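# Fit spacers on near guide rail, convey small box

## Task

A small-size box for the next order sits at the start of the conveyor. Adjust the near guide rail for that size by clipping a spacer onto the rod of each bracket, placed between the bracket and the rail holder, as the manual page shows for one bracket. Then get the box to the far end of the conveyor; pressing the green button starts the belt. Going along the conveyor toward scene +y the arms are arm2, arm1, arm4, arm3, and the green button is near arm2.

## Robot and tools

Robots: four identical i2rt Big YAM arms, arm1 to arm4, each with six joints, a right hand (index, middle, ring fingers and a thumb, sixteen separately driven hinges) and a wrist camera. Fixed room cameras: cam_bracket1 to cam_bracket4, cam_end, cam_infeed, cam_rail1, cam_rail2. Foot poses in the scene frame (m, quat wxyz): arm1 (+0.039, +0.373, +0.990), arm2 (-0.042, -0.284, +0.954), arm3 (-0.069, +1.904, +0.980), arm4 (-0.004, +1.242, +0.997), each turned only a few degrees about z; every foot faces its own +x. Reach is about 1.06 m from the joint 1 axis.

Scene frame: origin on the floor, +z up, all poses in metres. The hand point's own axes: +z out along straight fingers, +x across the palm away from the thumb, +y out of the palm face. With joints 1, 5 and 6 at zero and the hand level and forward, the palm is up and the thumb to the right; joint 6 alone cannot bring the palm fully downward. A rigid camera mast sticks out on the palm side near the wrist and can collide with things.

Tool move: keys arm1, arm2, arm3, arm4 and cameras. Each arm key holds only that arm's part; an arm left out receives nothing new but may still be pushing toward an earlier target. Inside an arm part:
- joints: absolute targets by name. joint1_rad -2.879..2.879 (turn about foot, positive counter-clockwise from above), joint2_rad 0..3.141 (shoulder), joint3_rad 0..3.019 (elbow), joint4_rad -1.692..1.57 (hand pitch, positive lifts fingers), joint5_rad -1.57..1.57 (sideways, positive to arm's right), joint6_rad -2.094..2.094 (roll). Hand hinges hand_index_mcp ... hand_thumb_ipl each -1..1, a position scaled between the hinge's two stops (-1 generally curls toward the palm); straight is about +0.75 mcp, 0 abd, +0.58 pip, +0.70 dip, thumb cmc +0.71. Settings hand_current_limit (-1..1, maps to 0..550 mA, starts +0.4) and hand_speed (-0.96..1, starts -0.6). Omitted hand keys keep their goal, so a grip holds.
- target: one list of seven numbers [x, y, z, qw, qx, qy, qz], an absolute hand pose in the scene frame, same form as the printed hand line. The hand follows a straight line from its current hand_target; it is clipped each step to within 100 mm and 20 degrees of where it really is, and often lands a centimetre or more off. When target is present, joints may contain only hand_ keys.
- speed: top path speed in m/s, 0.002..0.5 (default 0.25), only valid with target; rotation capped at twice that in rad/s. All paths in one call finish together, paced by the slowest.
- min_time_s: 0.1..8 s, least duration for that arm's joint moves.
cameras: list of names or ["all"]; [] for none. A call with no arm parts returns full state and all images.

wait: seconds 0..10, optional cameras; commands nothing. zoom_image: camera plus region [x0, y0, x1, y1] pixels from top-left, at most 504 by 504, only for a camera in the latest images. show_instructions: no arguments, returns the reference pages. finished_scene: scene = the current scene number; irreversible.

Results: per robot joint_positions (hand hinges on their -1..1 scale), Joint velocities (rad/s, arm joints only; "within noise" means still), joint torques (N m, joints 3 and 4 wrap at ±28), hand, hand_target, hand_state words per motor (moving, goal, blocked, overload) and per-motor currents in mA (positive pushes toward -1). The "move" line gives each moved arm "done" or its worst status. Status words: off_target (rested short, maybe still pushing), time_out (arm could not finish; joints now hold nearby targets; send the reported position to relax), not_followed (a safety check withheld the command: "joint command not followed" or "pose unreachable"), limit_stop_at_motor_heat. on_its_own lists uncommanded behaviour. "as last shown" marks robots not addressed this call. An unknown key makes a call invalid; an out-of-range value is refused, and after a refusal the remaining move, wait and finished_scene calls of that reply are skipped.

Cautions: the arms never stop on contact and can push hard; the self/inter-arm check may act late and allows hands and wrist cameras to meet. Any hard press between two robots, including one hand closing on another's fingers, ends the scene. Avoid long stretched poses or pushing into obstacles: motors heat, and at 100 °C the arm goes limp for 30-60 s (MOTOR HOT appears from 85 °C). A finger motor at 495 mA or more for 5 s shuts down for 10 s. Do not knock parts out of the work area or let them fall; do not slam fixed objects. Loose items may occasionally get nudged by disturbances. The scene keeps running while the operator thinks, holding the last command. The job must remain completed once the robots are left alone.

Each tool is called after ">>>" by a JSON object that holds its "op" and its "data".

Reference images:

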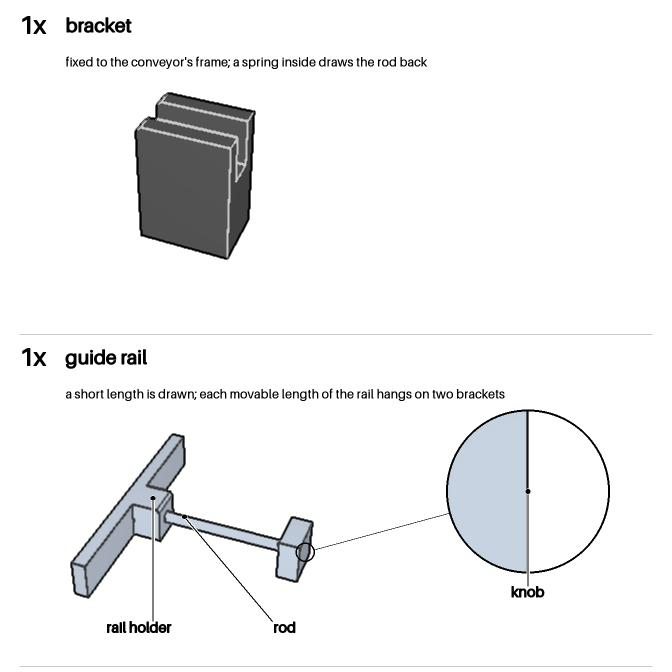

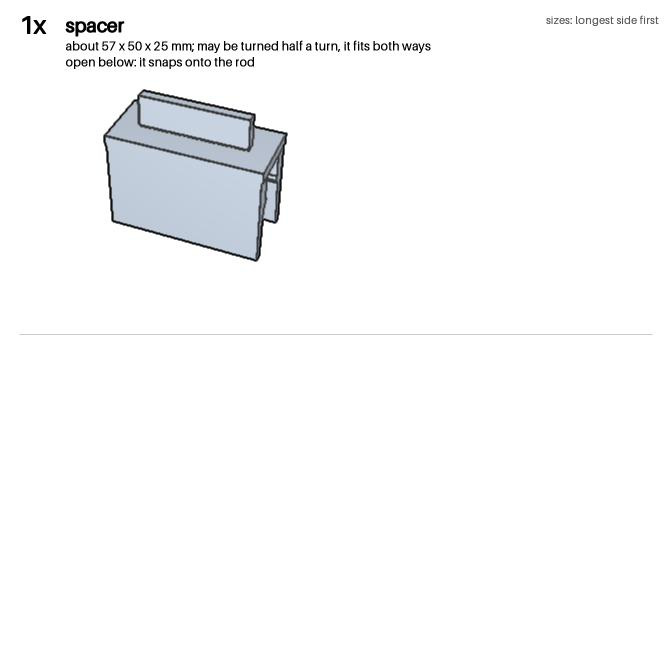

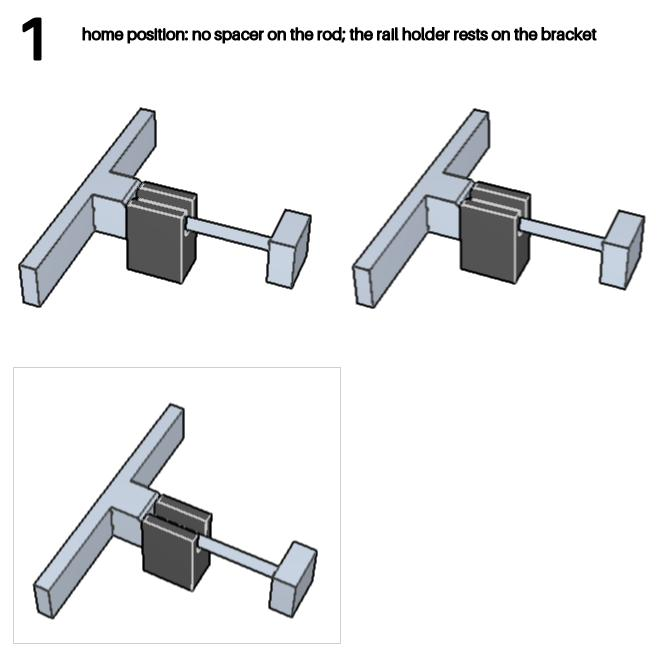

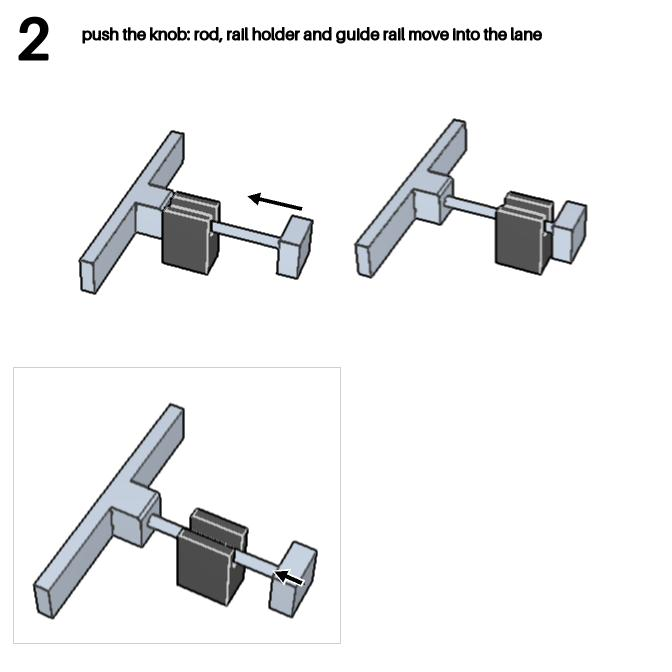

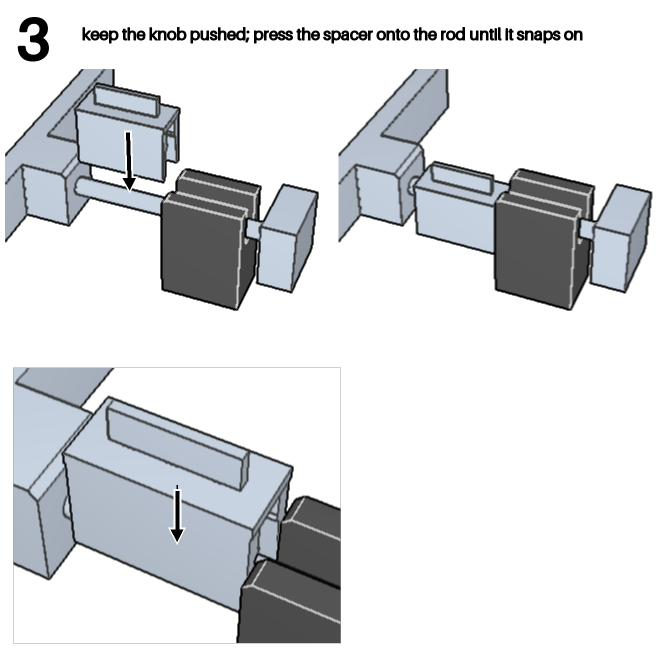

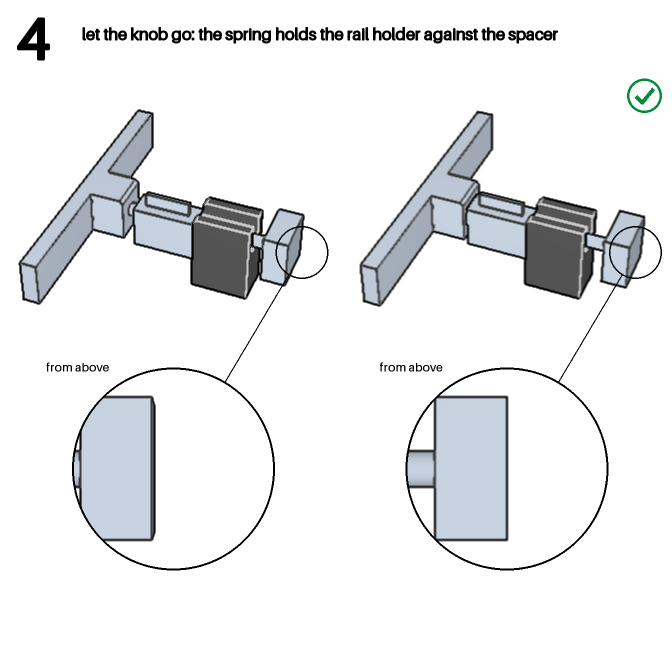

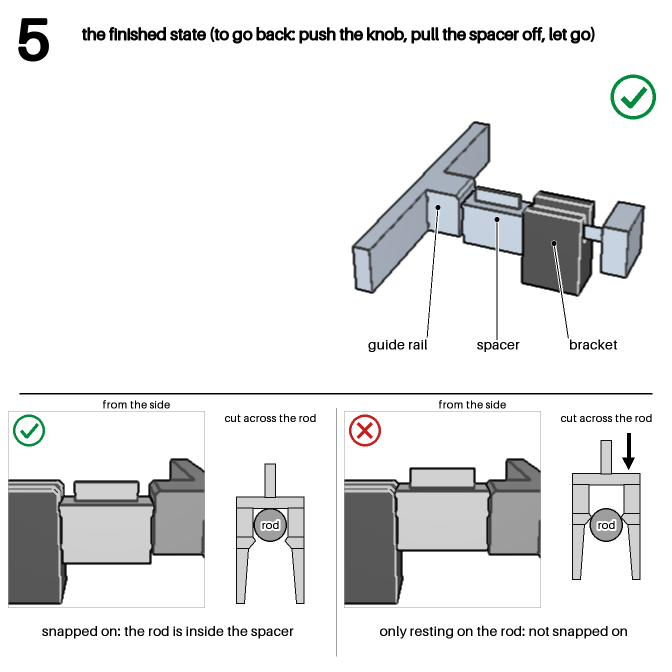

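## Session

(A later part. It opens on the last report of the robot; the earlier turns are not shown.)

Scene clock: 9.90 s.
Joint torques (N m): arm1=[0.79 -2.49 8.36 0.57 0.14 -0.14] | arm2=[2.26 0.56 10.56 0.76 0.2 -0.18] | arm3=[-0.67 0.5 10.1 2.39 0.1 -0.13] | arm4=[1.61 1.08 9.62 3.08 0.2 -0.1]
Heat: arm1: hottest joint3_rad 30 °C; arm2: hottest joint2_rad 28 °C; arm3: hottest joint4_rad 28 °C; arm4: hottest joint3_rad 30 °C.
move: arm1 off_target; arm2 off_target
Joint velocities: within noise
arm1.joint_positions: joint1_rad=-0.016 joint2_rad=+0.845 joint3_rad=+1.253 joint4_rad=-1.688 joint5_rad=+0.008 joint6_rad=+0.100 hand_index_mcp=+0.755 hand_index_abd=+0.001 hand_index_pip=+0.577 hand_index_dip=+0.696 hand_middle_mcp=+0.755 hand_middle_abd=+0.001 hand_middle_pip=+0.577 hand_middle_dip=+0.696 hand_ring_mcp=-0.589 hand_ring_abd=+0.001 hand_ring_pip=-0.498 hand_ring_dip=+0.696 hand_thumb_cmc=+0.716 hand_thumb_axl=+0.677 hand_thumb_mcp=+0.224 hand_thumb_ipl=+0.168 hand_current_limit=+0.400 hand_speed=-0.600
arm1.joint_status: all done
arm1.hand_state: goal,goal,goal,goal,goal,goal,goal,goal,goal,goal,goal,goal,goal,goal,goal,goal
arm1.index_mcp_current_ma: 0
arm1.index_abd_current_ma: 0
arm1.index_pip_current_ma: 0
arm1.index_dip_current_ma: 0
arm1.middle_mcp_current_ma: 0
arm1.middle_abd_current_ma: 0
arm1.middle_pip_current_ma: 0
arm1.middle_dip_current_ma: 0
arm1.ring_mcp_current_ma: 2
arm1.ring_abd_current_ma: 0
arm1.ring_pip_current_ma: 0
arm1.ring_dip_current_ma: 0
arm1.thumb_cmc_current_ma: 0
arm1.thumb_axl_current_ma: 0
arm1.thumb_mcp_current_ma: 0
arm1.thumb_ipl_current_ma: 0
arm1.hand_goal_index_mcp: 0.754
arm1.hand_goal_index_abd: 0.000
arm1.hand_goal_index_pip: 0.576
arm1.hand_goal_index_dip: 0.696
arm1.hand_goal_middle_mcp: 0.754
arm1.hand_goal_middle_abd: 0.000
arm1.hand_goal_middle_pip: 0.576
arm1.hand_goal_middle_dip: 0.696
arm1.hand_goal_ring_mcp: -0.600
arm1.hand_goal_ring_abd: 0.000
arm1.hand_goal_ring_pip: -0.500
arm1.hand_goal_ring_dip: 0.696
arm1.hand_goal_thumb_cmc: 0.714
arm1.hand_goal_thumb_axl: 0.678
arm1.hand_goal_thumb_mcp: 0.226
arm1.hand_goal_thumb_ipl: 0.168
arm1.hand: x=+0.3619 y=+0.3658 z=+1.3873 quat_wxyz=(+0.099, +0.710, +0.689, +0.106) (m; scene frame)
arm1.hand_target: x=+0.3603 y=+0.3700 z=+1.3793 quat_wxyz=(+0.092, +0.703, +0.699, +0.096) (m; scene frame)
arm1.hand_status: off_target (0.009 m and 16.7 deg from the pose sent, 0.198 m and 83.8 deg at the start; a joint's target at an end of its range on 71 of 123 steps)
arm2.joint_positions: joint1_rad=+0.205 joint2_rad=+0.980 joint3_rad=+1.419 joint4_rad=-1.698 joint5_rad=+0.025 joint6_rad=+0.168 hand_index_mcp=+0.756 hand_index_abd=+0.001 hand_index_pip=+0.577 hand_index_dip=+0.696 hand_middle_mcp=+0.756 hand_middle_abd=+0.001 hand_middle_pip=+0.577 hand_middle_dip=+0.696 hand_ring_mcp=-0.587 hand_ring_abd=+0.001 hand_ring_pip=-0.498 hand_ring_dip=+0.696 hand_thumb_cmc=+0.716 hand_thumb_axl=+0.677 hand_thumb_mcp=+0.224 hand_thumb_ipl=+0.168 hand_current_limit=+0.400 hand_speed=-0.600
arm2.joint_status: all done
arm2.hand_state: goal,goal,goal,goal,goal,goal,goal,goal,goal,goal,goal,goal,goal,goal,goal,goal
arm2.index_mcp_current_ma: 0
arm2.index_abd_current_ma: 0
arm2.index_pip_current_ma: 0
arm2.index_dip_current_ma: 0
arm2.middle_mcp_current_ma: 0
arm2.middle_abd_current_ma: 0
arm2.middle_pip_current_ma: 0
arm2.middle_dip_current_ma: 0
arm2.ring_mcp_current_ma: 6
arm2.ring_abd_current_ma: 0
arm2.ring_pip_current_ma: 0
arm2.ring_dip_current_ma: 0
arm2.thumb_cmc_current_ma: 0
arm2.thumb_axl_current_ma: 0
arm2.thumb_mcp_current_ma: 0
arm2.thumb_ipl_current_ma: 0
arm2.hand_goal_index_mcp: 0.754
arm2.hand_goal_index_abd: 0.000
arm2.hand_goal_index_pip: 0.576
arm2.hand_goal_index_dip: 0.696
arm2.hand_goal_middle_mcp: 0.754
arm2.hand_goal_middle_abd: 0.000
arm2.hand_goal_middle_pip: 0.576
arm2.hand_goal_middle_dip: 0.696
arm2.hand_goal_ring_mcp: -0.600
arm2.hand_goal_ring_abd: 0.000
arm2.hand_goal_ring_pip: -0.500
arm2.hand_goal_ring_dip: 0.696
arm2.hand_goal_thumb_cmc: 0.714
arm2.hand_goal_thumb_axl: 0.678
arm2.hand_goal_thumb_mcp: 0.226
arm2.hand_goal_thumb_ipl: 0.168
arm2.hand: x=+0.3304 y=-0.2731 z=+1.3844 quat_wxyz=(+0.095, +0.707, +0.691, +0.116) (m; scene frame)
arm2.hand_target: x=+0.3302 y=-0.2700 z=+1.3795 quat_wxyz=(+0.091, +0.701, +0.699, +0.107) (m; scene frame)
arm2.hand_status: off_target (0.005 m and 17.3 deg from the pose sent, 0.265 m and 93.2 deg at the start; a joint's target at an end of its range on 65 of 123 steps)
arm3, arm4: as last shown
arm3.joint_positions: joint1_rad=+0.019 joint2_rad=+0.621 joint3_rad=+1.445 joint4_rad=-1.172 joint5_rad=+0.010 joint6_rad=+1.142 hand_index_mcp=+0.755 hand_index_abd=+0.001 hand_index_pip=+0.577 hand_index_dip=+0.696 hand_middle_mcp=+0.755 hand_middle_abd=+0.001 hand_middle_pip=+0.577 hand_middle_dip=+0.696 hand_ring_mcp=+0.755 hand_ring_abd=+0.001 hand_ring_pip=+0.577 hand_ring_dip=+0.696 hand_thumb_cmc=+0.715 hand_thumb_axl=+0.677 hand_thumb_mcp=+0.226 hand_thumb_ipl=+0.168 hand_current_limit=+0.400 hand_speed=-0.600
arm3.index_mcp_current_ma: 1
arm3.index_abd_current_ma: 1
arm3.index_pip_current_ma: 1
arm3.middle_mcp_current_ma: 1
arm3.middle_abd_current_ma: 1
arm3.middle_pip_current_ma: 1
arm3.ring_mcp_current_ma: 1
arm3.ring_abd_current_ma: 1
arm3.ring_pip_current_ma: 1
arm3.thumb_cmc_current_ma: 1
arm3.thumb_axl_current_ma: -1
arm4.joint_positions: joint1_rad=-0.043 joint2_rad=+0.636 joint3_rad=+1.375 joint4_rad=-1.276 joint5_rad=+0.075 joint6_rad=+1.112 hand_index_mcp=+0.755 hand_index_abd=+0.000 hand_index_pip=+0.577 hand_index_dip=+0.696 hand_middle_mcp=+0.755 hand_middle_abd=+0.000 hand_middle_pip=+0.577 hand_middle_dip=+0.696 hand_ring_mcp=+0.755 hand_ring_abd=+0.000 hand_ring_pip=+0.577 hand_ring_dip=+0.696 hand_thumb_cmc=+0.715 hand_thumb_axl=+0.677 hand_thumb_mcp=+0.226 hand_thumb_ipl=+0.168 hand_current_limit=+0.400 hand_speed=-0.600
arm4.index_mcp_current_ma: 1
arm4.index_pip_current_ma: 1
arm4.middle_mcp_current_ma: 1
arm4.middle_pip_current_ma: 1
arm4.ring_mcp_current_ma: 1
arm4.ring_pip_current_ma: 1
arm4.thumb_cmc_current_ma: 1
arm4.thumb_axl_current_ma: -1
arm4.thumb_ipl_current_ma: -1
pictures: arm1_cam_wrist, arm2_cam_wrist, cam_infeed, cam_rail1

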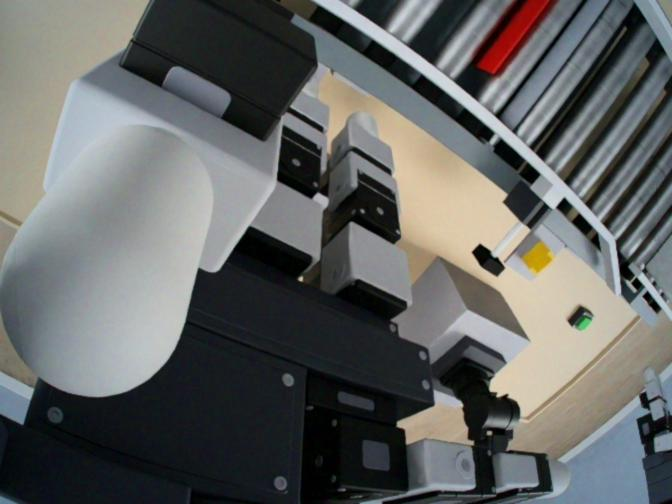

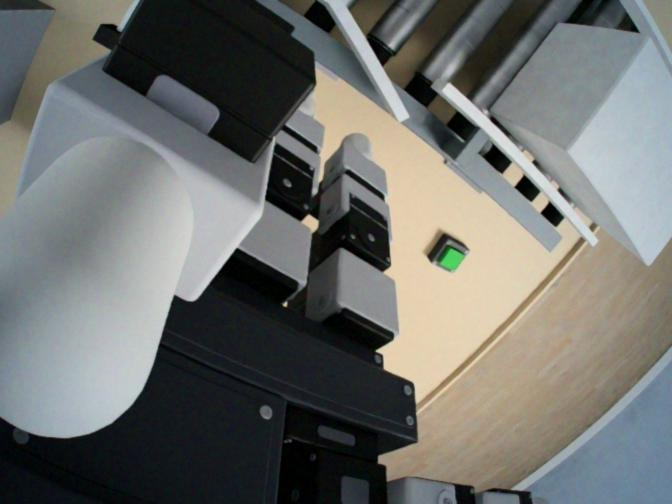

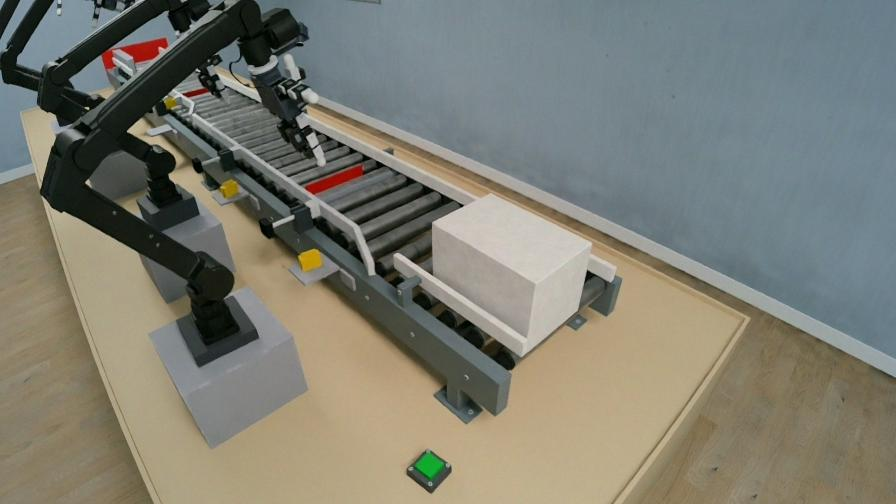

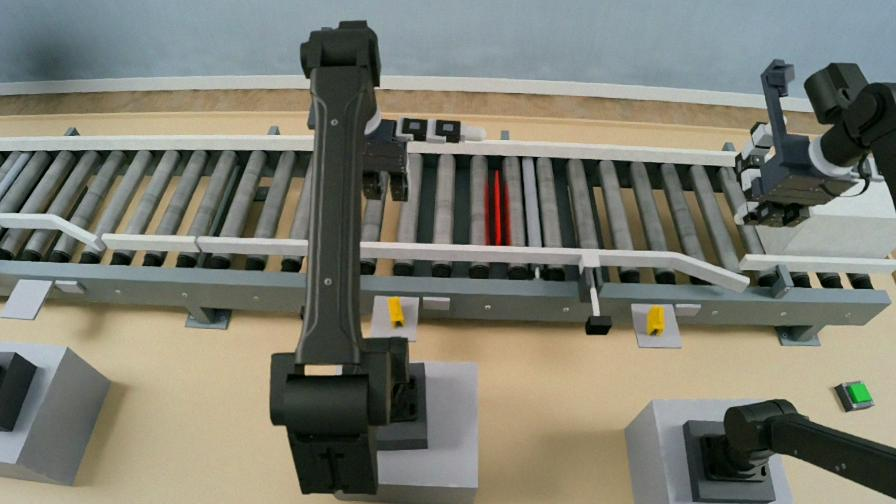

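>>> {"op": "move", "data": {"arm1": {"target": [0.363, 0.39, 1.15, 0, 0.6087, 0.7933, 0], "speed": 0.25, "joints": {"hand_ring_mcp": 0.75, "hand_ring_pip": -0.9, "hand_ring_dip": -0.8}}, "arm2": {"target": [0.33, -0.25, 1.15, 0, 0.7071, 0.7071, 0], "speed": 0.25, "joints": {"hand_ring_mcp": 0.75, "hand_ring_pip": -0.9, "hand_ring_dip": -0.8}}, "cameras": ["arm1_cam_wrist", "arm2_cam_wrist", "cam_rail1", "cam_infeed", "cam_bracket2"]}}

Scene clock: 12.20 s.
Joint torques (N m): arm1=[-0.62 -4.13 8.68 0.59 0.04 -0.14] | arm2=[1.67 -1.85 11.18 0.54 -0.05 0.07] | arm3=[-0.67 0.56 10.1 2.4 0.1 -0.13] | arm4=[1.49 1.2 9.58 3.03 0.2 -0.09]
Heat: arm1: hottest joint3_rad 30 °C; arm2: hottest joint2_rad 28 °C; arm3: hottest joint4_rad 28 °C; arm4: hottest joint3_rad 30 °C.
move: arm1 done; arm2 done
Joint velocities: within noise
arm1.joint_positions: joint1_rad=-0.016 joint2_rad=+0.967 joint3_rad=+0.777 joint4_rad=-1.389 joint5_rad=-0.008 joint6_rad=-0.187 hand_index_mcp=+0.755 hand_index_abd=+0.001 hand_index_pip=+0.577 hand_index_dip=+0.696 hand_middle_mcp=+0.755 hand_middle_abd=+0.001 hand_middle_pip=+0.577 hand_middle_dip=+0.696 hand_ring_mcp=+0.749 hand_ring_abd=+0.001 hand_ring_pip=-0.894 hand_ring_dip=-0.782 hand_thumb_cmc=+0.716 hand_thumb_axl=+0.677 hand_thumb_mcp=+0.223 hand_thumb_ipl=+0.168 hand_current_limit=+0.400 hand_speed=-0.600
arm1.joint_status: all done
arm1.hand_state: goal,goal,goal,goal,goal,goal,goal,goal,goal,goal,goal,goal,goal,goal,goal,goal
arm1.index_mcp_current_ma: 0
arm1.index_abd_current_ma: 0
arm1.index_pip_current_ma: 0
arm1.index_dip_current_ma: 0
arm1.middle_mcp_current_ma: 0
arm1.middle_abd_current_ma: 0
arm1.middle_pip_current_ma: 0
arm1.middle_dip_current_ma: 0
arm1.ring_mcp_current_ma: 0
arm1.ring_abd_current_ma: 0
arm1.ring_pip_current_ma: 1
arm1.ring_dip_current_ma: 5
arm1.thumb_cmc_current_ma: 0
arm1.thumb_axl_current_ma: 0
arm1.thumb_mcp_current_ma: 0
arm1.thumb_ipl_current_ma: 0
arm1.hand_goal_index_mcp: 0.754
arm1.hand_goal_index_abd: 0.000
arm1.hand_goal_index_pip: 0.576
arm1.hand_goal_index_dip: 0.696
arm1.hand_goal_middle_mcp: 0.754
arm1.hand_goal_middle_abd: 0.000
arm1.hand_goal_middle_pip: 0.576
arm1.hand_goal_middle_dip: 0.696
arm1.hand_goal_ring_mcp: 0.750
arm1.hand_goal_ring_abd: 0.000
arm1.hand_goal_ring_pip: -0.900
arm1.hand_goal_ring_dip: -0.800
arm1.hand_goal_thumb_cmc: 0.714
arm1.hand_goal_thumb_axl: 0.678
arm1.hand_goal_thumb_mcp: 0.226
arm1.hand_goal_thumb_ipl: 0.168
arm1.hand: x=+0.3622 y=+0.3916 z=+1.1509 quat_wxyz=(-0.003, +0.610, +0.792, -0.002) (m; scene frame)
arm1.hand_target: x=+0.3630 y=+0.3901 z=+1.1500 quat_wxyz=(+0.000, +0.609, +0.793, +0.000) (m; scene frame)
arm1.hand_status: done (0.002 m and 0.5 deg from the pose sent, 0.239 m and 23.6 deg at the start)
arm2.joint_positions: joint1_rad=+0.255 joint2_rad=+1.096 joint3_rad=+0.956 joint4_rad=-1.434 joint5_rad=+0.010 joint6_rad=+0.193 hand_index_mcp=+0.755 hand_index_abd=+0.001 hand_index_pip=+0.577 hand_index_dip=+0.696 hand_middle_mcp=+0.755 hand_middle_abd=+0.001 hand_middle_pip=+0.577 hand_middle_dip=+0.696 hand_ring_mcp=+0.749 hand_ring_abd=+0.001 hand_ring_pip=-0.894 hand_ring_dip=-0.782 hand_thumb_cmc=+0.716 hand_thumb_axl=+0.677 hand_thumb_mcp=+0.223 hand_thumb_ipl=+0.168 hand_current_limit=+0.400 hand_speed=-0.600
arm2.joint_status: all done
arm2.hand_state: goal,goal,goal,goal,goal,goal,goal,goal,goal,goal,goal,goal,goal,goal,goal,goal
arm2.index_mcp_current_ma: 0
arm2.index_abd_current_ma: 0
arm2.index_pip_current_ma: 0
arm2.index_dip_current_ma: 0
arm2.middle_mcp_current_ma: 0
arm2.middle_abd_current_ma: 0
arm2.middle_pip_current_ma: 0
arm2.middle_dip_current_ma: 0
arm2.ring_mcp_current_ma: 0
arm2.ring_abd_current_ma: 0
arm2.ring_pip_current_ma: 2
arm2.ring_dip_current_ma: 10
arm2.thumb_cmc_current_ma: 0
arm2.thumb_axl_current_ma: 0
arm2.thumb_mcp_current_ma: -1
arm2.thumb_ipl_current_ma: 0
arm2.hand_goal_index_mcp: 0.754
arm2.hand_goal_index_abd: 0.000
arm2.hand_goal_index_pip: 0.576
arm2.hand_goal_index_dip: 0.696
arm2.hand_goal_middle_mcp: 0.754
arm2.hand_goal_middle_abd: 0.000
arm2.hand_goal_middle_pip: 0.576
arm2.hand_goal_middle_dip: 0.696
arm2.hand_goal_ring_mcp: 0.750
arm2.hand_goal_ring_abd: 0.000
arm2.hand_goal_ring_pip: -0.900
arm2.hand_goal_ring_dip: -0.800
arm2.hand_goal_thumb_cmc: 0.714
arm2.hand_goal_thumb_axl: 0.678
arm2.hand_goal_thumb_mcp: 0.226
arm2.hand_goal_thumb_ipl: 0.168
arm2.hand: x=+0.3270 y=-0.2529 z=+1.1475 quat_wxyz=(-0.003, +0.705, +0.709, -0.006) (m; scene frame)
arm2.hand_target: x=+0.3300 y=-0.2500 z=+1.1499 quat_wxyz=(+0.000, +0.707, +0.707, +0.000) (m; scene frame)
arm2.hand_status: done (0.005 m and 0.9 deg from the pose sent, 0.235 m and 17.2 deg at the start)
arm3, arm4: as last shown
pictures: arm1_cam_wrist, arm2_cam_wrist, cam_bracket2, cam_infeed, cam_rail1

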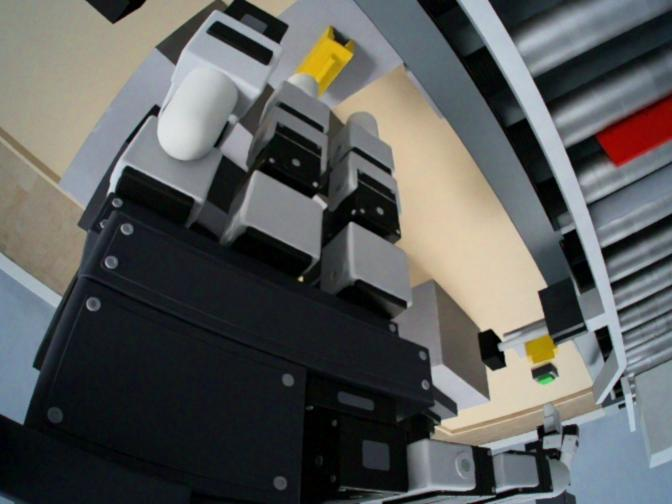

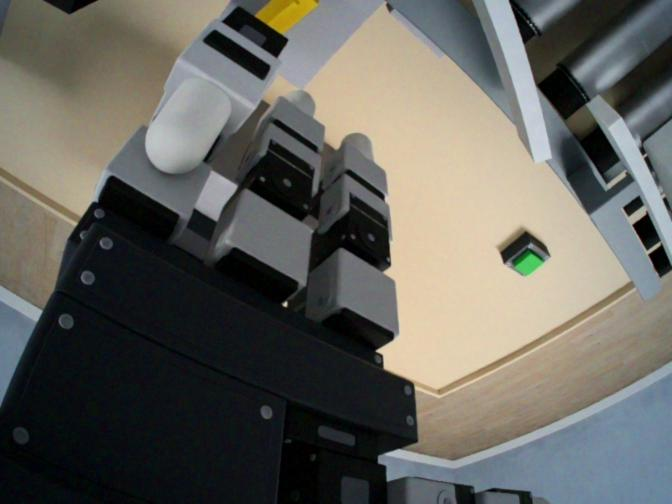

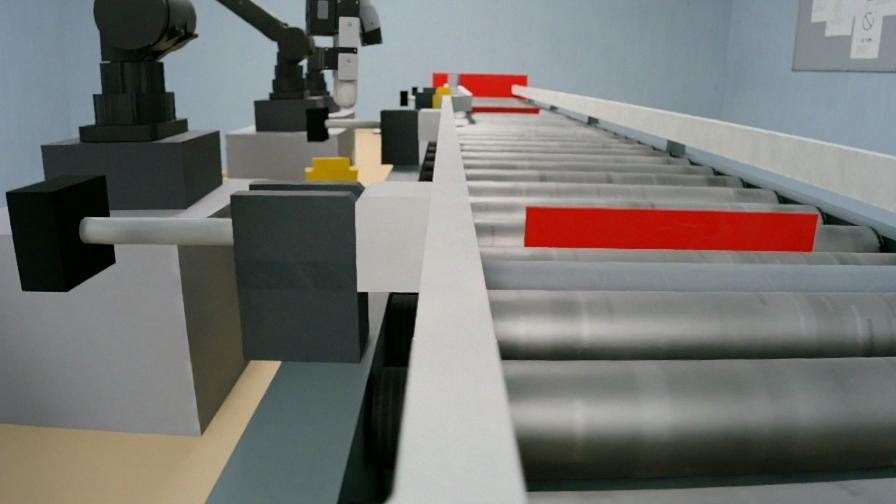

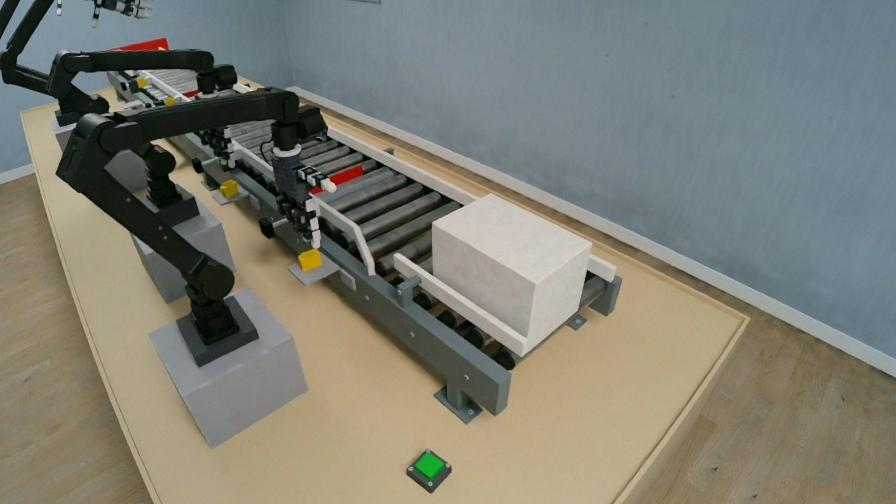

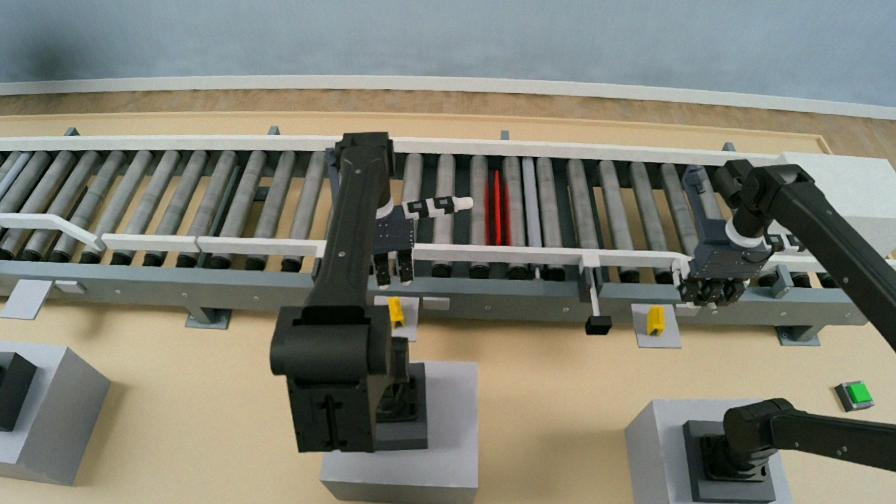

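>>> {"op": "zoom_image", "data": {"camera": "arm1_cam_wrist", "region": [240, 0, 440, 150]}}

>>> {"op": "zoom_image", "data": {"camera": "cam_rail1", "region": [560, 220, 800, 380]}}

>>> {"op": "zoom_image", "data": {"camera": "arm2_cam_wrist", "region": [160, 0, 400, 180]}}

Scaled by 2.520 from the camera's 672x504 image, which has a finer 960x720 frame.

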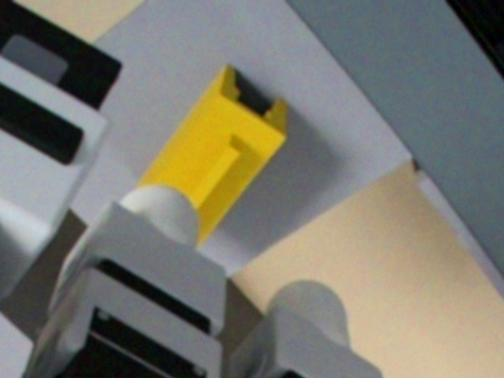

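Scaled by 2.100 from the camera's 896x504 image, which has a finer 1280x720 frame.

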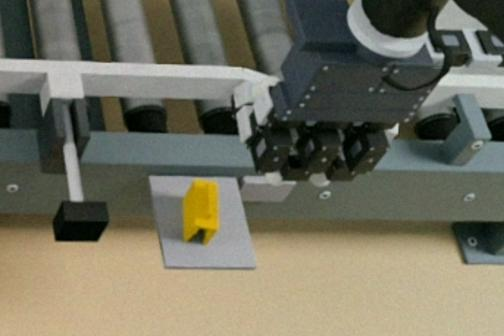

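Scaled by 2.100 from the camera's 672x504 image, which has a finer 960x720 frame.

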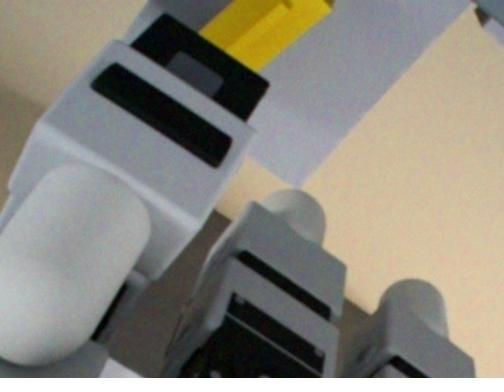

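>>> {"op": "move", "data": {"arm1": {"target": [0.3485, 0.39, 1.115, 0, 0.6087, 0.7933, 0], "speed": 0.15, "joints": {"hand_index_abd": 0.09, "hand_middle_abd": -0.09, "hand_ring_pip": -0.96, "hand_ring_dip": -0.95}}, "arm2": {"target": [0.346, -0.185, 1.13, 0, 0.7071, 0.7071, 0], "speed": 0.15, "joints": {"hand_index_abd": 0.09, "hand_middle_abd": -0.09, "hand_ring_pip": -0.96, "hand_ring_dip": -0.95}}, "cameras": ["arm1_cam_wrist", "arm2_cam_wrist", "cam_rail1", "cam_bracket2"]}}

>>> {"op": "zoom_image", "data": {"camera": "arm1_cam_wrist", "region": [200, 0, 440, 180]}}

>>> {"op": "zoom_image", "data": {"camera": "arm2_cam_wrist", "region": [200, 0, 440, 180]}}

>>> {"op": "zoom_image", "data": {"camera": "cam_bracket2", "region": [180, 60, 480, 300]}}

Scene clock: 18.20 s.
Joint torques (N m): arm1=[0.09 -4.31 8.1 0.61 0.01 -0.07] | arm2=[1.9 -3.02 13.44 0.47 0.09 0.09] | arm3=[-0.62 0.56 10.1 2.39 0.1 -0.12] | arm4=[1.44 1.14 9.55 3.03 0.2 -0.1]
Heat: arm1: hottest joint3_rad 30 °C; arm2: hottest joint3_rad 29 °C; arm3: hottest joint4_rad 28 °C; arm4: hottest joint3_rad 31 °C.
move: arm1 off_target; arm2 off_target
Joint velocities: arm1=[-0.044 -0.005 0.007 0.002 0.007 -0.022] | arm2=[within noise] | arm3=[within noise] | arm4=[within noise]
arm1.joint_positions: joint1_rad=-0.016 joint2_rad=+0.951 joint3_rad=+0.677 joint4_rad=-1.304 joint5_rad=-0.008 joint6_rad=-0.187 hand_index_mcp=+0.754 hand_index_abd=+0.087 hand_index_pip=+0.577 hand_index_dip=+0.696 hand_middle_mcp=+0.754 hand_middle_abd=-0.086 hand_middle_pip=+0.577 hand_middle_dip=+0.696 hand_ring_mcp=+0.749 hand_ring_abd=+0.001 hand_ring_pip=-0.899 hand_ring_dip=-0.797 hand_thumb_cmc=+0.716 hand_thumb_axl=+0.677 hand_thumb_mcp=+0.223 hand_thumb_ipl=+0.168 hand_current_limit=+0.400 hand_speed=-0.600
arm1.joint_status: hand_ring_pip off_target (ended at -0.899, target -0.960); hand_ring_dip off_target (ended at -0.797, target -0.950); the others done
arm1.hand_state: goal,goal,goal,goal,goal,goal,goal,goal,goal,goal,blocked,blocked,goal,goal,goal,goal
arm1.index_mcp_current_ma: 0
arm1.index_abd_current_ma: 0
arm1.index_pip_current_ma: 0
arm1.index_dip_current_ma: 0
arm1.middle_mcp_current_ma: 0
arm1.middle_abd_current_ma: 0
arm1.middle_pip_current_ma: 0
arm1.middle_dip_current_ma: 0
arm1.ring_mcp_current_ma: 0
arm1.ring_abd_current_ma: 0
arm1.ring_pip_current_ma: 56
arm1.ring_dip_current_ma: 344
arm1.thumb_cmc_current_ma: 0
arm1.thumb_axl_current_ma: 0
arm1.thumb_mcp_current_ma: 0
arm1.thumb_ipl_current_ma: 0
arm1.hand_goal_index_mcp: 0.754
arm1.hand_goal_index_abd: 0.090
arm1.hand_goal_index_pip: 0.576
arm1.hand_goal_index_dip: 0.696
arm1.hand_goal_middle_mcp: 0.754
arm1.hand_goal_middle_abd: -0.090
arm1.hand_goal_middle_pip: 0.576
arm1.hand_goal_middle_dip: 0.696
arm1.hand_goal_ring_mcp: 0.750
arm1.hand_goal_ring_abd: 0.000
arm1.hand_goal_ring_pip: -0.960
arm1.hand_goal_ring_dip: -0.950
arm1.hand_goal_thumb_cmc: 0.714
arm1.hand_goal_thumb_axl: 0.678
arm1.hand_goal_thumb_mcp: 0.226
arm1.hand_goal_thumb_ipl: 0.168
arm1.hand: x=+0.3494 y=+0.3905 z=+1.1168 quat_wxyz=(-0.003, +0.610, +0.792, -0.002) (m; scene frame)
arm1.hand_target: x=+0.3485 y=+0.3901 z=+1.1150 quat_wxyz=(+0.000, +0.609, +0.793, +0.000) (m; scene frame)
arm1.hand_status: done (0.002 m and 0.4 deg from the pose sent, 0.038 m and 0.5 deg at the start)
arm2.joint_positions: joint1_rad=+0.449 joint2_rad=+1.196 joint3_rad=+0.956 joint4_rad=-1.356 joint5_rad=+0.008 joint6_rad=+0.381 hand_index_mcp=+0.755 hand_index_abd=+0.086 hand_index_pip=+0.577 hand_index_dip=+0.696 hand_middle_mcp=+0.755 hand_middle_abd=-0.087 hand_middle_pip=+0.577 hand_middle_dip=+0.696 hand_ring_mcp=+0.749 hand_ring_abd=+0.001 hand_ring_pip=-0.898 hand_ring_dip=-0.794 hand_thumb_cmc=+0.716 hand_thumb_axl=+0.677 hand_thumb_mcp=+0.223 hand_thumb_ipl=+0.168 hand_current_limit=+0.400 hand_speed=-0.600
arm2.joint_status: hand_ring_pip off_target (ended at -0.898, target -0.960); hand_ring_dip off_target (ended at -0.794, target -0.950); the others done
arm2.hand_state: goal,goal,goal,goal,goal,goal,goal,goal,goal,goal,blocked,blocked,goal,goal,goal,goal
arm2.index_mcp_current_ma: 0
arm2.index_abd_current_ma: 0
arm2.index_pip_current_ma: 0
arm2.index_dip_current_ma: 0
arm2.middle_mcp_current_ma: 0
arm2.middle_abd_current_ma: 0
arm2.middle_pip_current_ma: 0
arm2.middle_dip_current_ma: 0
arm2.ring_mcp_current_ma: 0
arm2.ring_abd_current_ma: 0
arm2.ring_pip_current_ma: 84
arm2.ring_dip_current_ma: 385
arm2.thumb_cmc_current_ma: 0
arm2.thumb_axl_current_ma: 0
arm2.thumb_mcp_current_ma: -1
arm2.thumb_ipl_current_ma: 0
arm2.hand_goal_index_mcp: 0.754
arm2.hand_goal_index_abd: 0.090
arm2.hand_goal_index_pip: 0.576
arm2.hand_goal_index_dip: 0.696
arm2.hand_goal_middle_mcp: 0.754
arm2.hand_goal_middle_abd: -0.090
arm2.hand_goal_middle_pip: 0.576
arm2.hand_goal_middle_dip: 0.696
arm2.hand_goal_ring_mcp: 0.750
arm2.hand_goal_ring_abd: 0.000
arm2.hand_goal_ring_pip: -0.960
arm2.hand_goal_ring_dip: -0.950
arm2.hand_goal_thumb_cmc: 0.714
arm2.hand_goal_thumb_axl: 0.678
arm2.hand_goal_thumb_mcp: 0.226
arm2.hand_goal_thumb_ipl: 0.168
arm2.hand: x=+0.3337 y=-0.1891 z=+1.1180 quat_wxyz=(-0.007, +0.703, +0.711, -0.016) (m; scene frame)
arm2.hand_target: x=+0.3455 y=-0.1852 z=+1.1300 quat_wxyz=(+0.000, +0.707, +0.707, +0.000) (m; scene frame)
arm2.hand_status: off_target (0.018 m and 2.1 deg from the pose sent, 0.073 m and 0.9 deg at the start)
arm3, arm4: as last shown
pictures: arm1_cam_wrist, arm2_cam_wrist, cam_bracket2, cam_rail1

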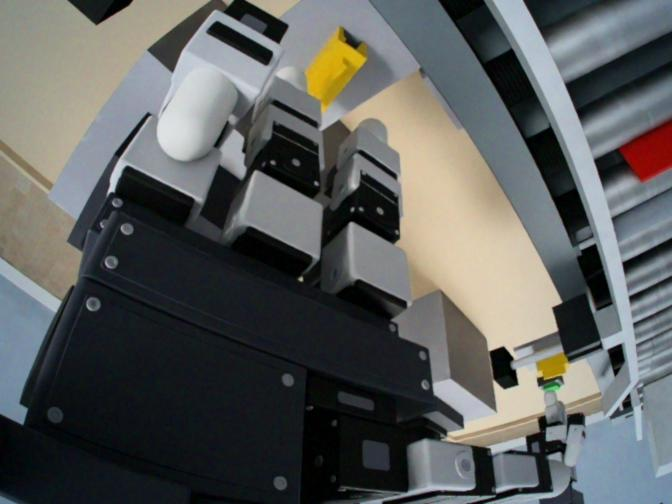

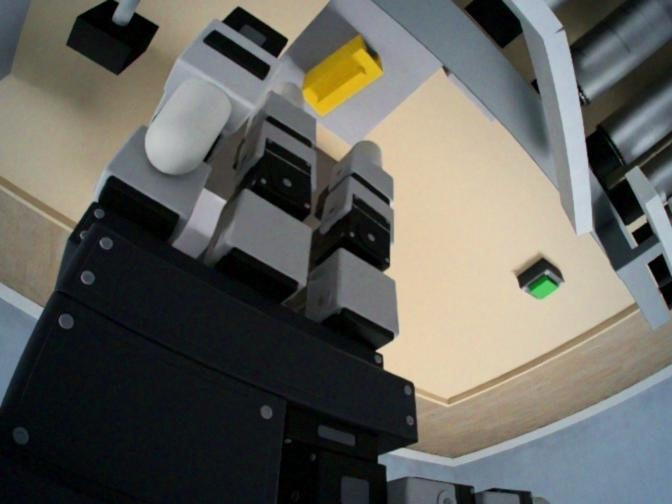

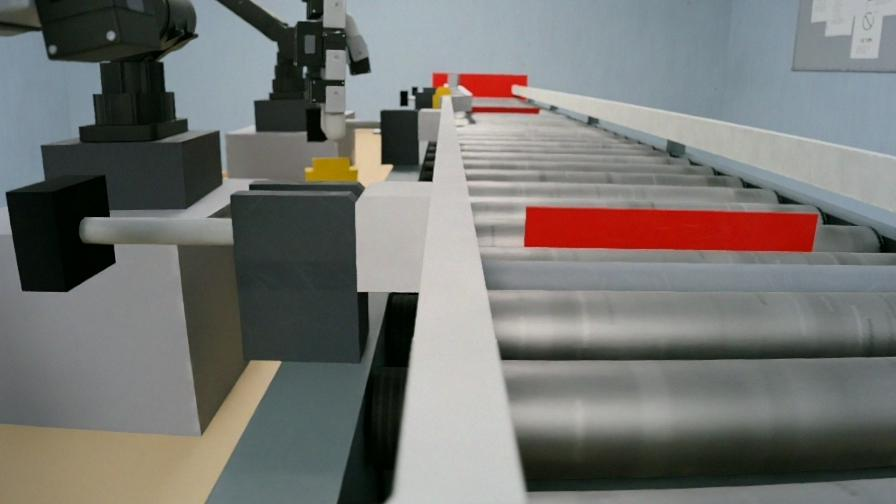

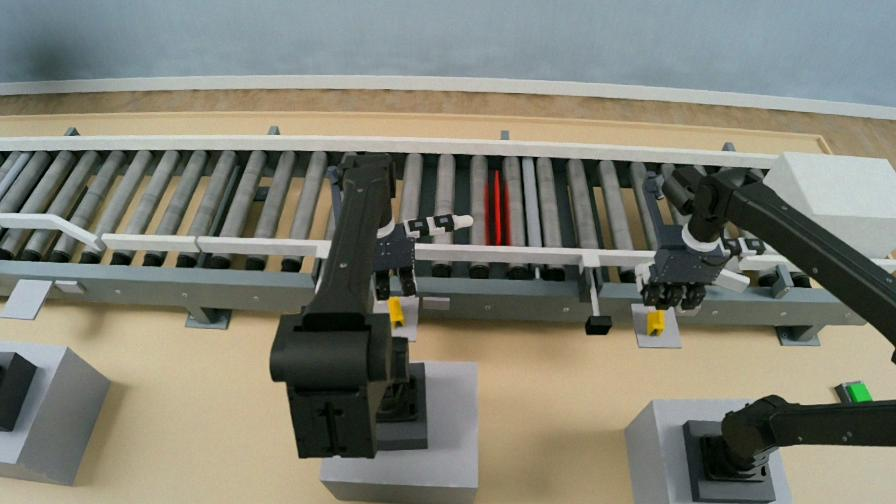

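Scaled by 2.100 from the camera's 672x504 image, which has a finer 960x720 frame.

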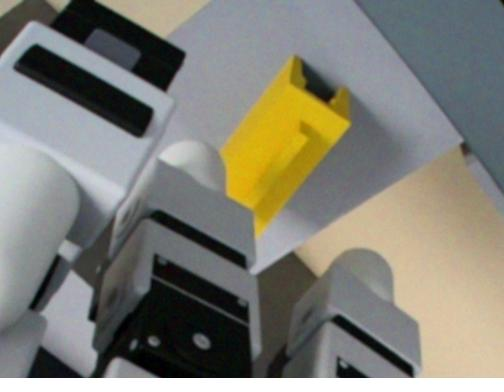

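Scaled by 2.100 from the camera's 672x504 image, which has a finer 960x720 frame.

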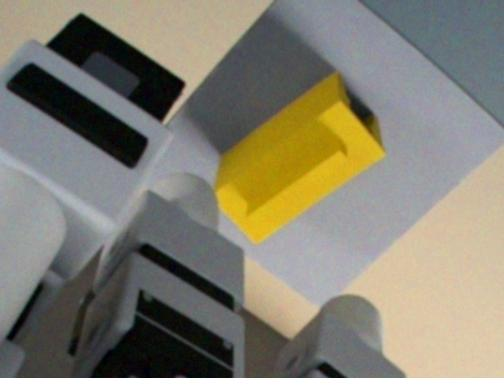

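Scaled by 1.680 from the camera's 896x504 image, which has a finer 1280x720 frame.

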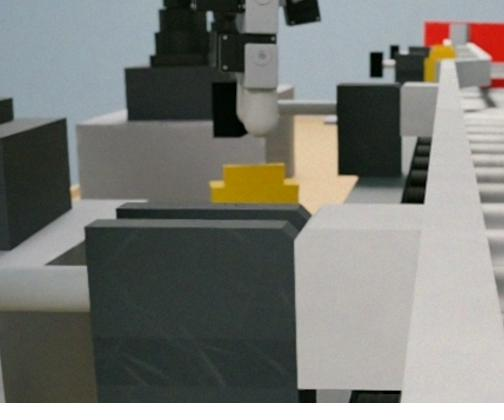

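>>> {"op": "move", "data": {"arm1": {"target": [0.346, 0.4013, 1.09, 0, 0.5843, 0.8115, 0], "speed": 0.1, "joints": {"hand_ring_pip": -0.89, "hand_ring_dip": -0.78}}, "arm2": {"target": [0.3535, -0.1955, 1.12, 0, 0.7716, 0.6361, 0], "speed": 0.1, "joints": {"hand_ring_pip": -0.88, "hand_ring_dip": -0.78}}, "cameras": ["arm1_cam_wrist", "arm2_cam_wrist", "cam_bracket2"]}}

>>> {"op": "zoom_image", "data": {"camera": "arm1_cam_wrist", "region": [200, 0, 440, 180]}}

>>> {"op": "zoom_image", "data": {"camera": "arm2_cam_wrist", "region": [200, 0, 440, 180]}}

>>> {"op": "zoom_image", "data": {"camera": "cam_bracket2", "region": [180, 60, 480, 300]}}

Scene clock: 20.93 s.
Joint torques (N m): arm1=[1.03 -3.02 7.72 0.64 0 -0.12] | arm2=[1.55 -3.08 14.12 0.39 0.13 0.13] | arm3=[-0.62 0.56 10.1 2.39 0.11 -0.12] | arm4=[1.44 1.2 9.58 3.03 0.2 -0.1]
Heat: arm1: hottest joint3_rad 30 °C; arm2: hottest joint3_rad 30 °C; arm3: hottest joint4_rad 28 °C; arm4: hottest joint3_rad 31 °C.
move: arm1 done; arm2 off_target
Joint velocities: within noise
arm1.joint_positions: joint1_rad=-0.003 joint2_rad=+0.957 joint3_rad=+0.622 joint4_rad=-1.226 joint5_rad=-0.008 joint6_rad=-0.215 hand_index_mcp=+0.754 hand_index_abd=+0.087 hand_index_pip=+0.577 hand_index_dip=+0.696 hand_middle_mcp=+0.754 hand_middle_abd=-0.086 hand_middle_pip=+0.577 hand_middle_dip=+0.696 hand_ring_mcp=+0.749 hand_ring_abd=+0.001 hand_ring_pip=-0.884 hand_ring_dip=-0.780 hand_thumb_cmc=+0.716 hand_thumb_axl=+0.677 hand_thumb_mcp=+0.223 hand_thumb_ipl=+0.168 hand_current_limit=+0.400 hand_speed=-0.600
arm1.joint_status: all done
arm1.hand_state: goal,goal,goal,goal,goal,goal,goal,goal,goal,goal,goal,goal,goal,goal,goal,goal
arm1.index_mcp_current_ma: 0
arm1.index_abd_current_ma: 0
arm1.index_pip_current_ma: 0
arm1.index_dip_current_ma: 0
arm1.middle_mcp_current_ma: 0
arm1.middle_abd_current_ma: 0
arm1.middle_pip_current_ma: 0
arm1.middle_dip_current_ma: 0
arm1.ring_mcp_current_ma: 0
arm1.ring_abd_current_ma: 0
arm1.ring_pip_current_ma: 1
arm1.ring_dip_current_ma: 0
arm1.thumb_cmc_current_ma: 0
arm1.thumb_axl_current_ma: 0
arm1.thumb_mcp_current_ma: 0
arm1.thumb_ipl_current_ma: 0
arm1.hand_goal_index_mcp: 0.754
arm1.hand_goal_index_abd: 0.090
arm1.hand_goal_index_pip: 0.576
arm1.hand_goal_index_dip: 0.696
arm1.hand_goal_middle_mcp: 0.754
arm1.hand_goal_middle_abd: -0.090
arm1.hand_goal_middle_pip: 0.576
arm1.hand_goal_middle_dip: 0.696
arm1.hand_goal_ring_mcp: 0.750
arm1.hand_goal_ring_abd: 0.000
arm1.hand_goal_ring_pip: -0.890
arm1.hand_goal_ring_dip: -0.780
arm1.hand_goal_thumb_cmc: 0.714
arm1.hand_goal_thumb_axl: 0.678
arm1.hand_goal_thumb_mcp: 0.226
arm1.hand_goal_thumb_ipl: 0.168
arm1.hand: x=+0.3484 y=+0.3966 z=+1.0968 quat_wxyz=(+0.003, +0.594, +0.804, +0.003) (m; scene frame)
arm1.hand_target: x=+0.3459 y=+0.4012 z=+1.0902 quat_wxyz=(+0.000, +0.584, +0.811, +0.000) (m; scene frame)
arm1.hand_status: done (0.009 m and 1.5 deg from the pose sent, 0.029 m and 3.7 deg at the start)
arm2.joint_positions: joint1_rad=+0.449 joint2_rad=+1.232 joint3_rad=+0.956 joint4_rad=-1.321 joint5_rad=+0.008 joint6_rad=+0.572 hand_index_mcp=+0.755 hand_index_abd=+0.086 hand_index_pip=+0.577 hand_index_dip=+0.696 hand_middle_mcp=+0.755 hand_middle_abd=-0.087 hand_middle_pip=+0.577 hand_middle_dip=+0.696 hand_ring_mcp=+0.749 hand_ring_abd=+0.001 hand_ring_pip=-0.872 hand_ring_dip=-0.781 hand_thumb_cmc=+0.716 hand_thumb_axl=+0.677 hand_thumb_mcp=+0.223 hand_thumb_ipl=+0.168 hand_current_limit=+0.400 hand_speed=-0.600
arm2.joint_status: all done
arm2.hand_state: goal,goal,goal,goal,goal,goal,goal,goal,goal,goal,goal,goal,goal,goal,goal,goal
arm2.index_mcp_current_ma: 0
arm2.index_abd_current_ma: 0
arm2.index_pip_current_ma: 0
arm2.index_dip_current_ma: 0
arm2.middle_mcp_current_ma: 0
arm2.middle_abd_current_ma: 0
arm2.middle_pip_current_ma: 0
arm2.middle_dip_current_ma: 0
arm2.ring_mcp_current_ma: 0
arm2.ring_abd_current_ma: 0
arm2.ring_pip_current_ma: 2
arm2.ring_dip_current_ma: 0
arm2.thumb_cmc_current_ma: 0
arm2.thumb_axl_current_ma: 0
arm2.thumb_mcp_current_ma: -1
arm2.thumb_ipl_current_ma: 0
arm2.hand_goal_index_mcp: 0.754
arm2.hand_goal_index_abd: 0.090
arm2.hand_goal_index_pip: 0.576
arm2.hand_goal_index_dip: 0.696
arm2.hand_goal_middle_mcp: 0.754
arm2.hand_goal_middle_abd: -0.090
arm2.hand_goal_middle_pip: 0.576
arm2.hand_goal_middle_dip: 0.696
arm2.hand_goal_ring_mcp: 0.750
arm2.hand_goal_ring_abd: 0.000
arm2.hand_goal_ring_pip: -0.880
arm2.hand_goal_ring_dip: -0.780
arm2.hand_goal_thumb_cmc: 0.714
arm2.hand_goal_thumb_axl: 0.678
arm2.hand_goal_thumb_mcp: 0.226
arm2.hand_goal_thumb_ipl: 0.168
arm2.hand: x=+0.3369 y=-0.2011 z=+1.1074 quat_wxyz=(-0.006, +0.767, +0.641, -0.017) (m; scene frame)
arm2.hand_target: x=+0.3528 y=-0.1958 z=+1.1202 quat_wxyz=(+0.000, +0.772, +0.636, +0.000) (m; scene frame)
arm2.hand_status: off_target (0.022 m and 2.2 deg from the pose sent, 0.021 m and 11.9 deg at the start)
arm3, arm4: as last shown
pictures: arm1_cam_wrist, arm2_cam_wrist, cam_bracket2

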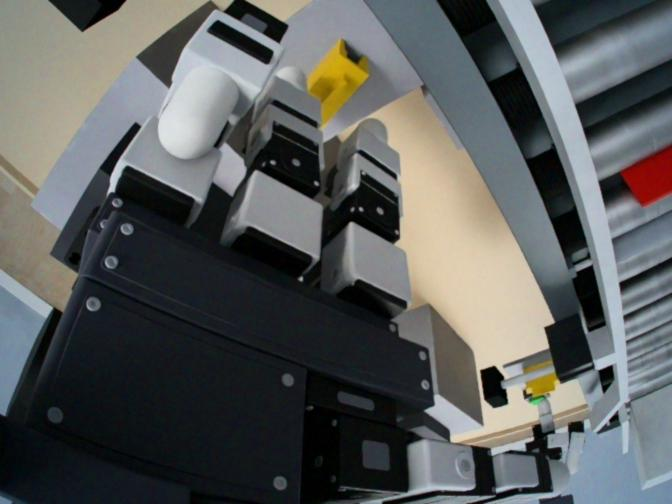

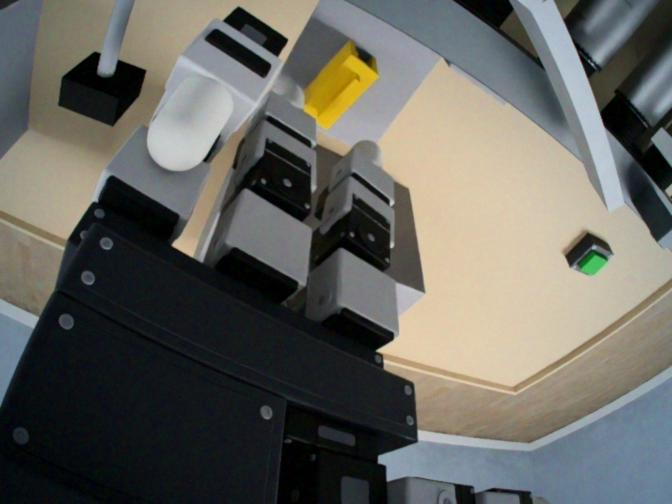

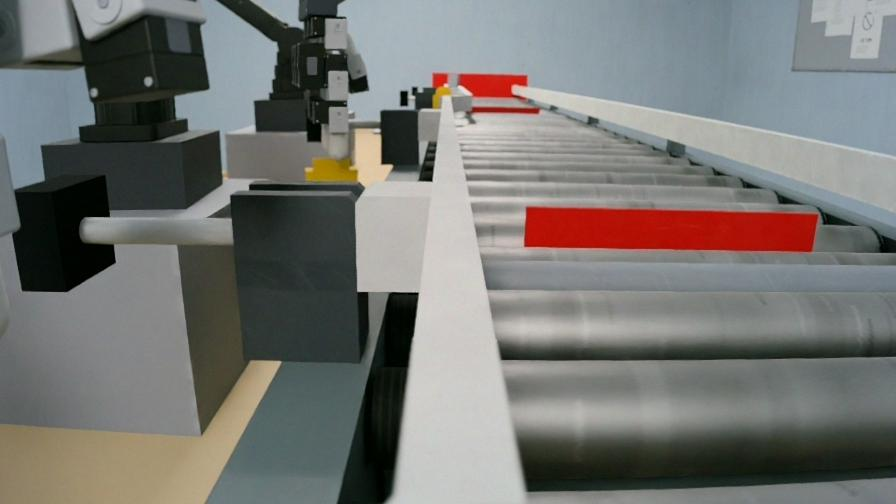

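Scaled by 2.100 from the camera's 672x504 image, which has a finer 960x720 frame.

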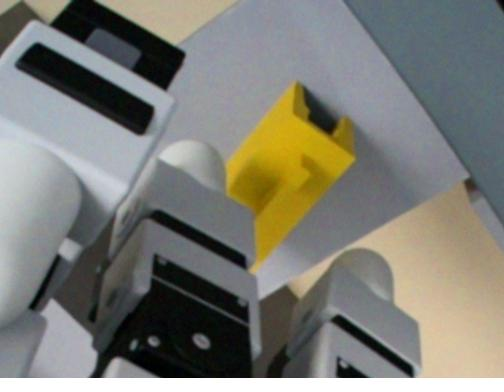

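Scaled by 2.100 from the camera's 672x504 image, which has a finer 960x720 frame.

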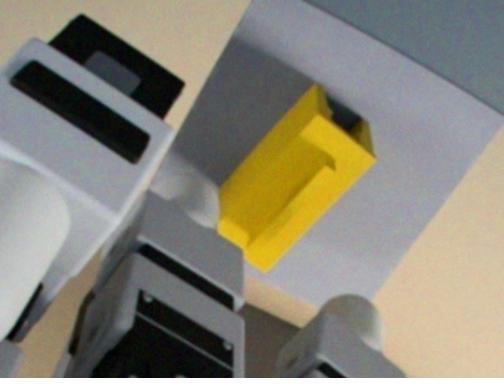

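Scaled by 1.680 from the camera's 896x504 image, which has a finer 1280x720 frame.

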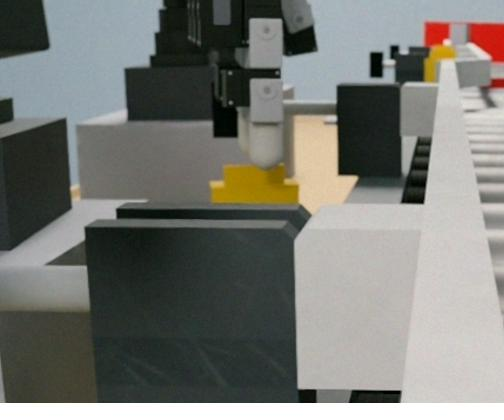

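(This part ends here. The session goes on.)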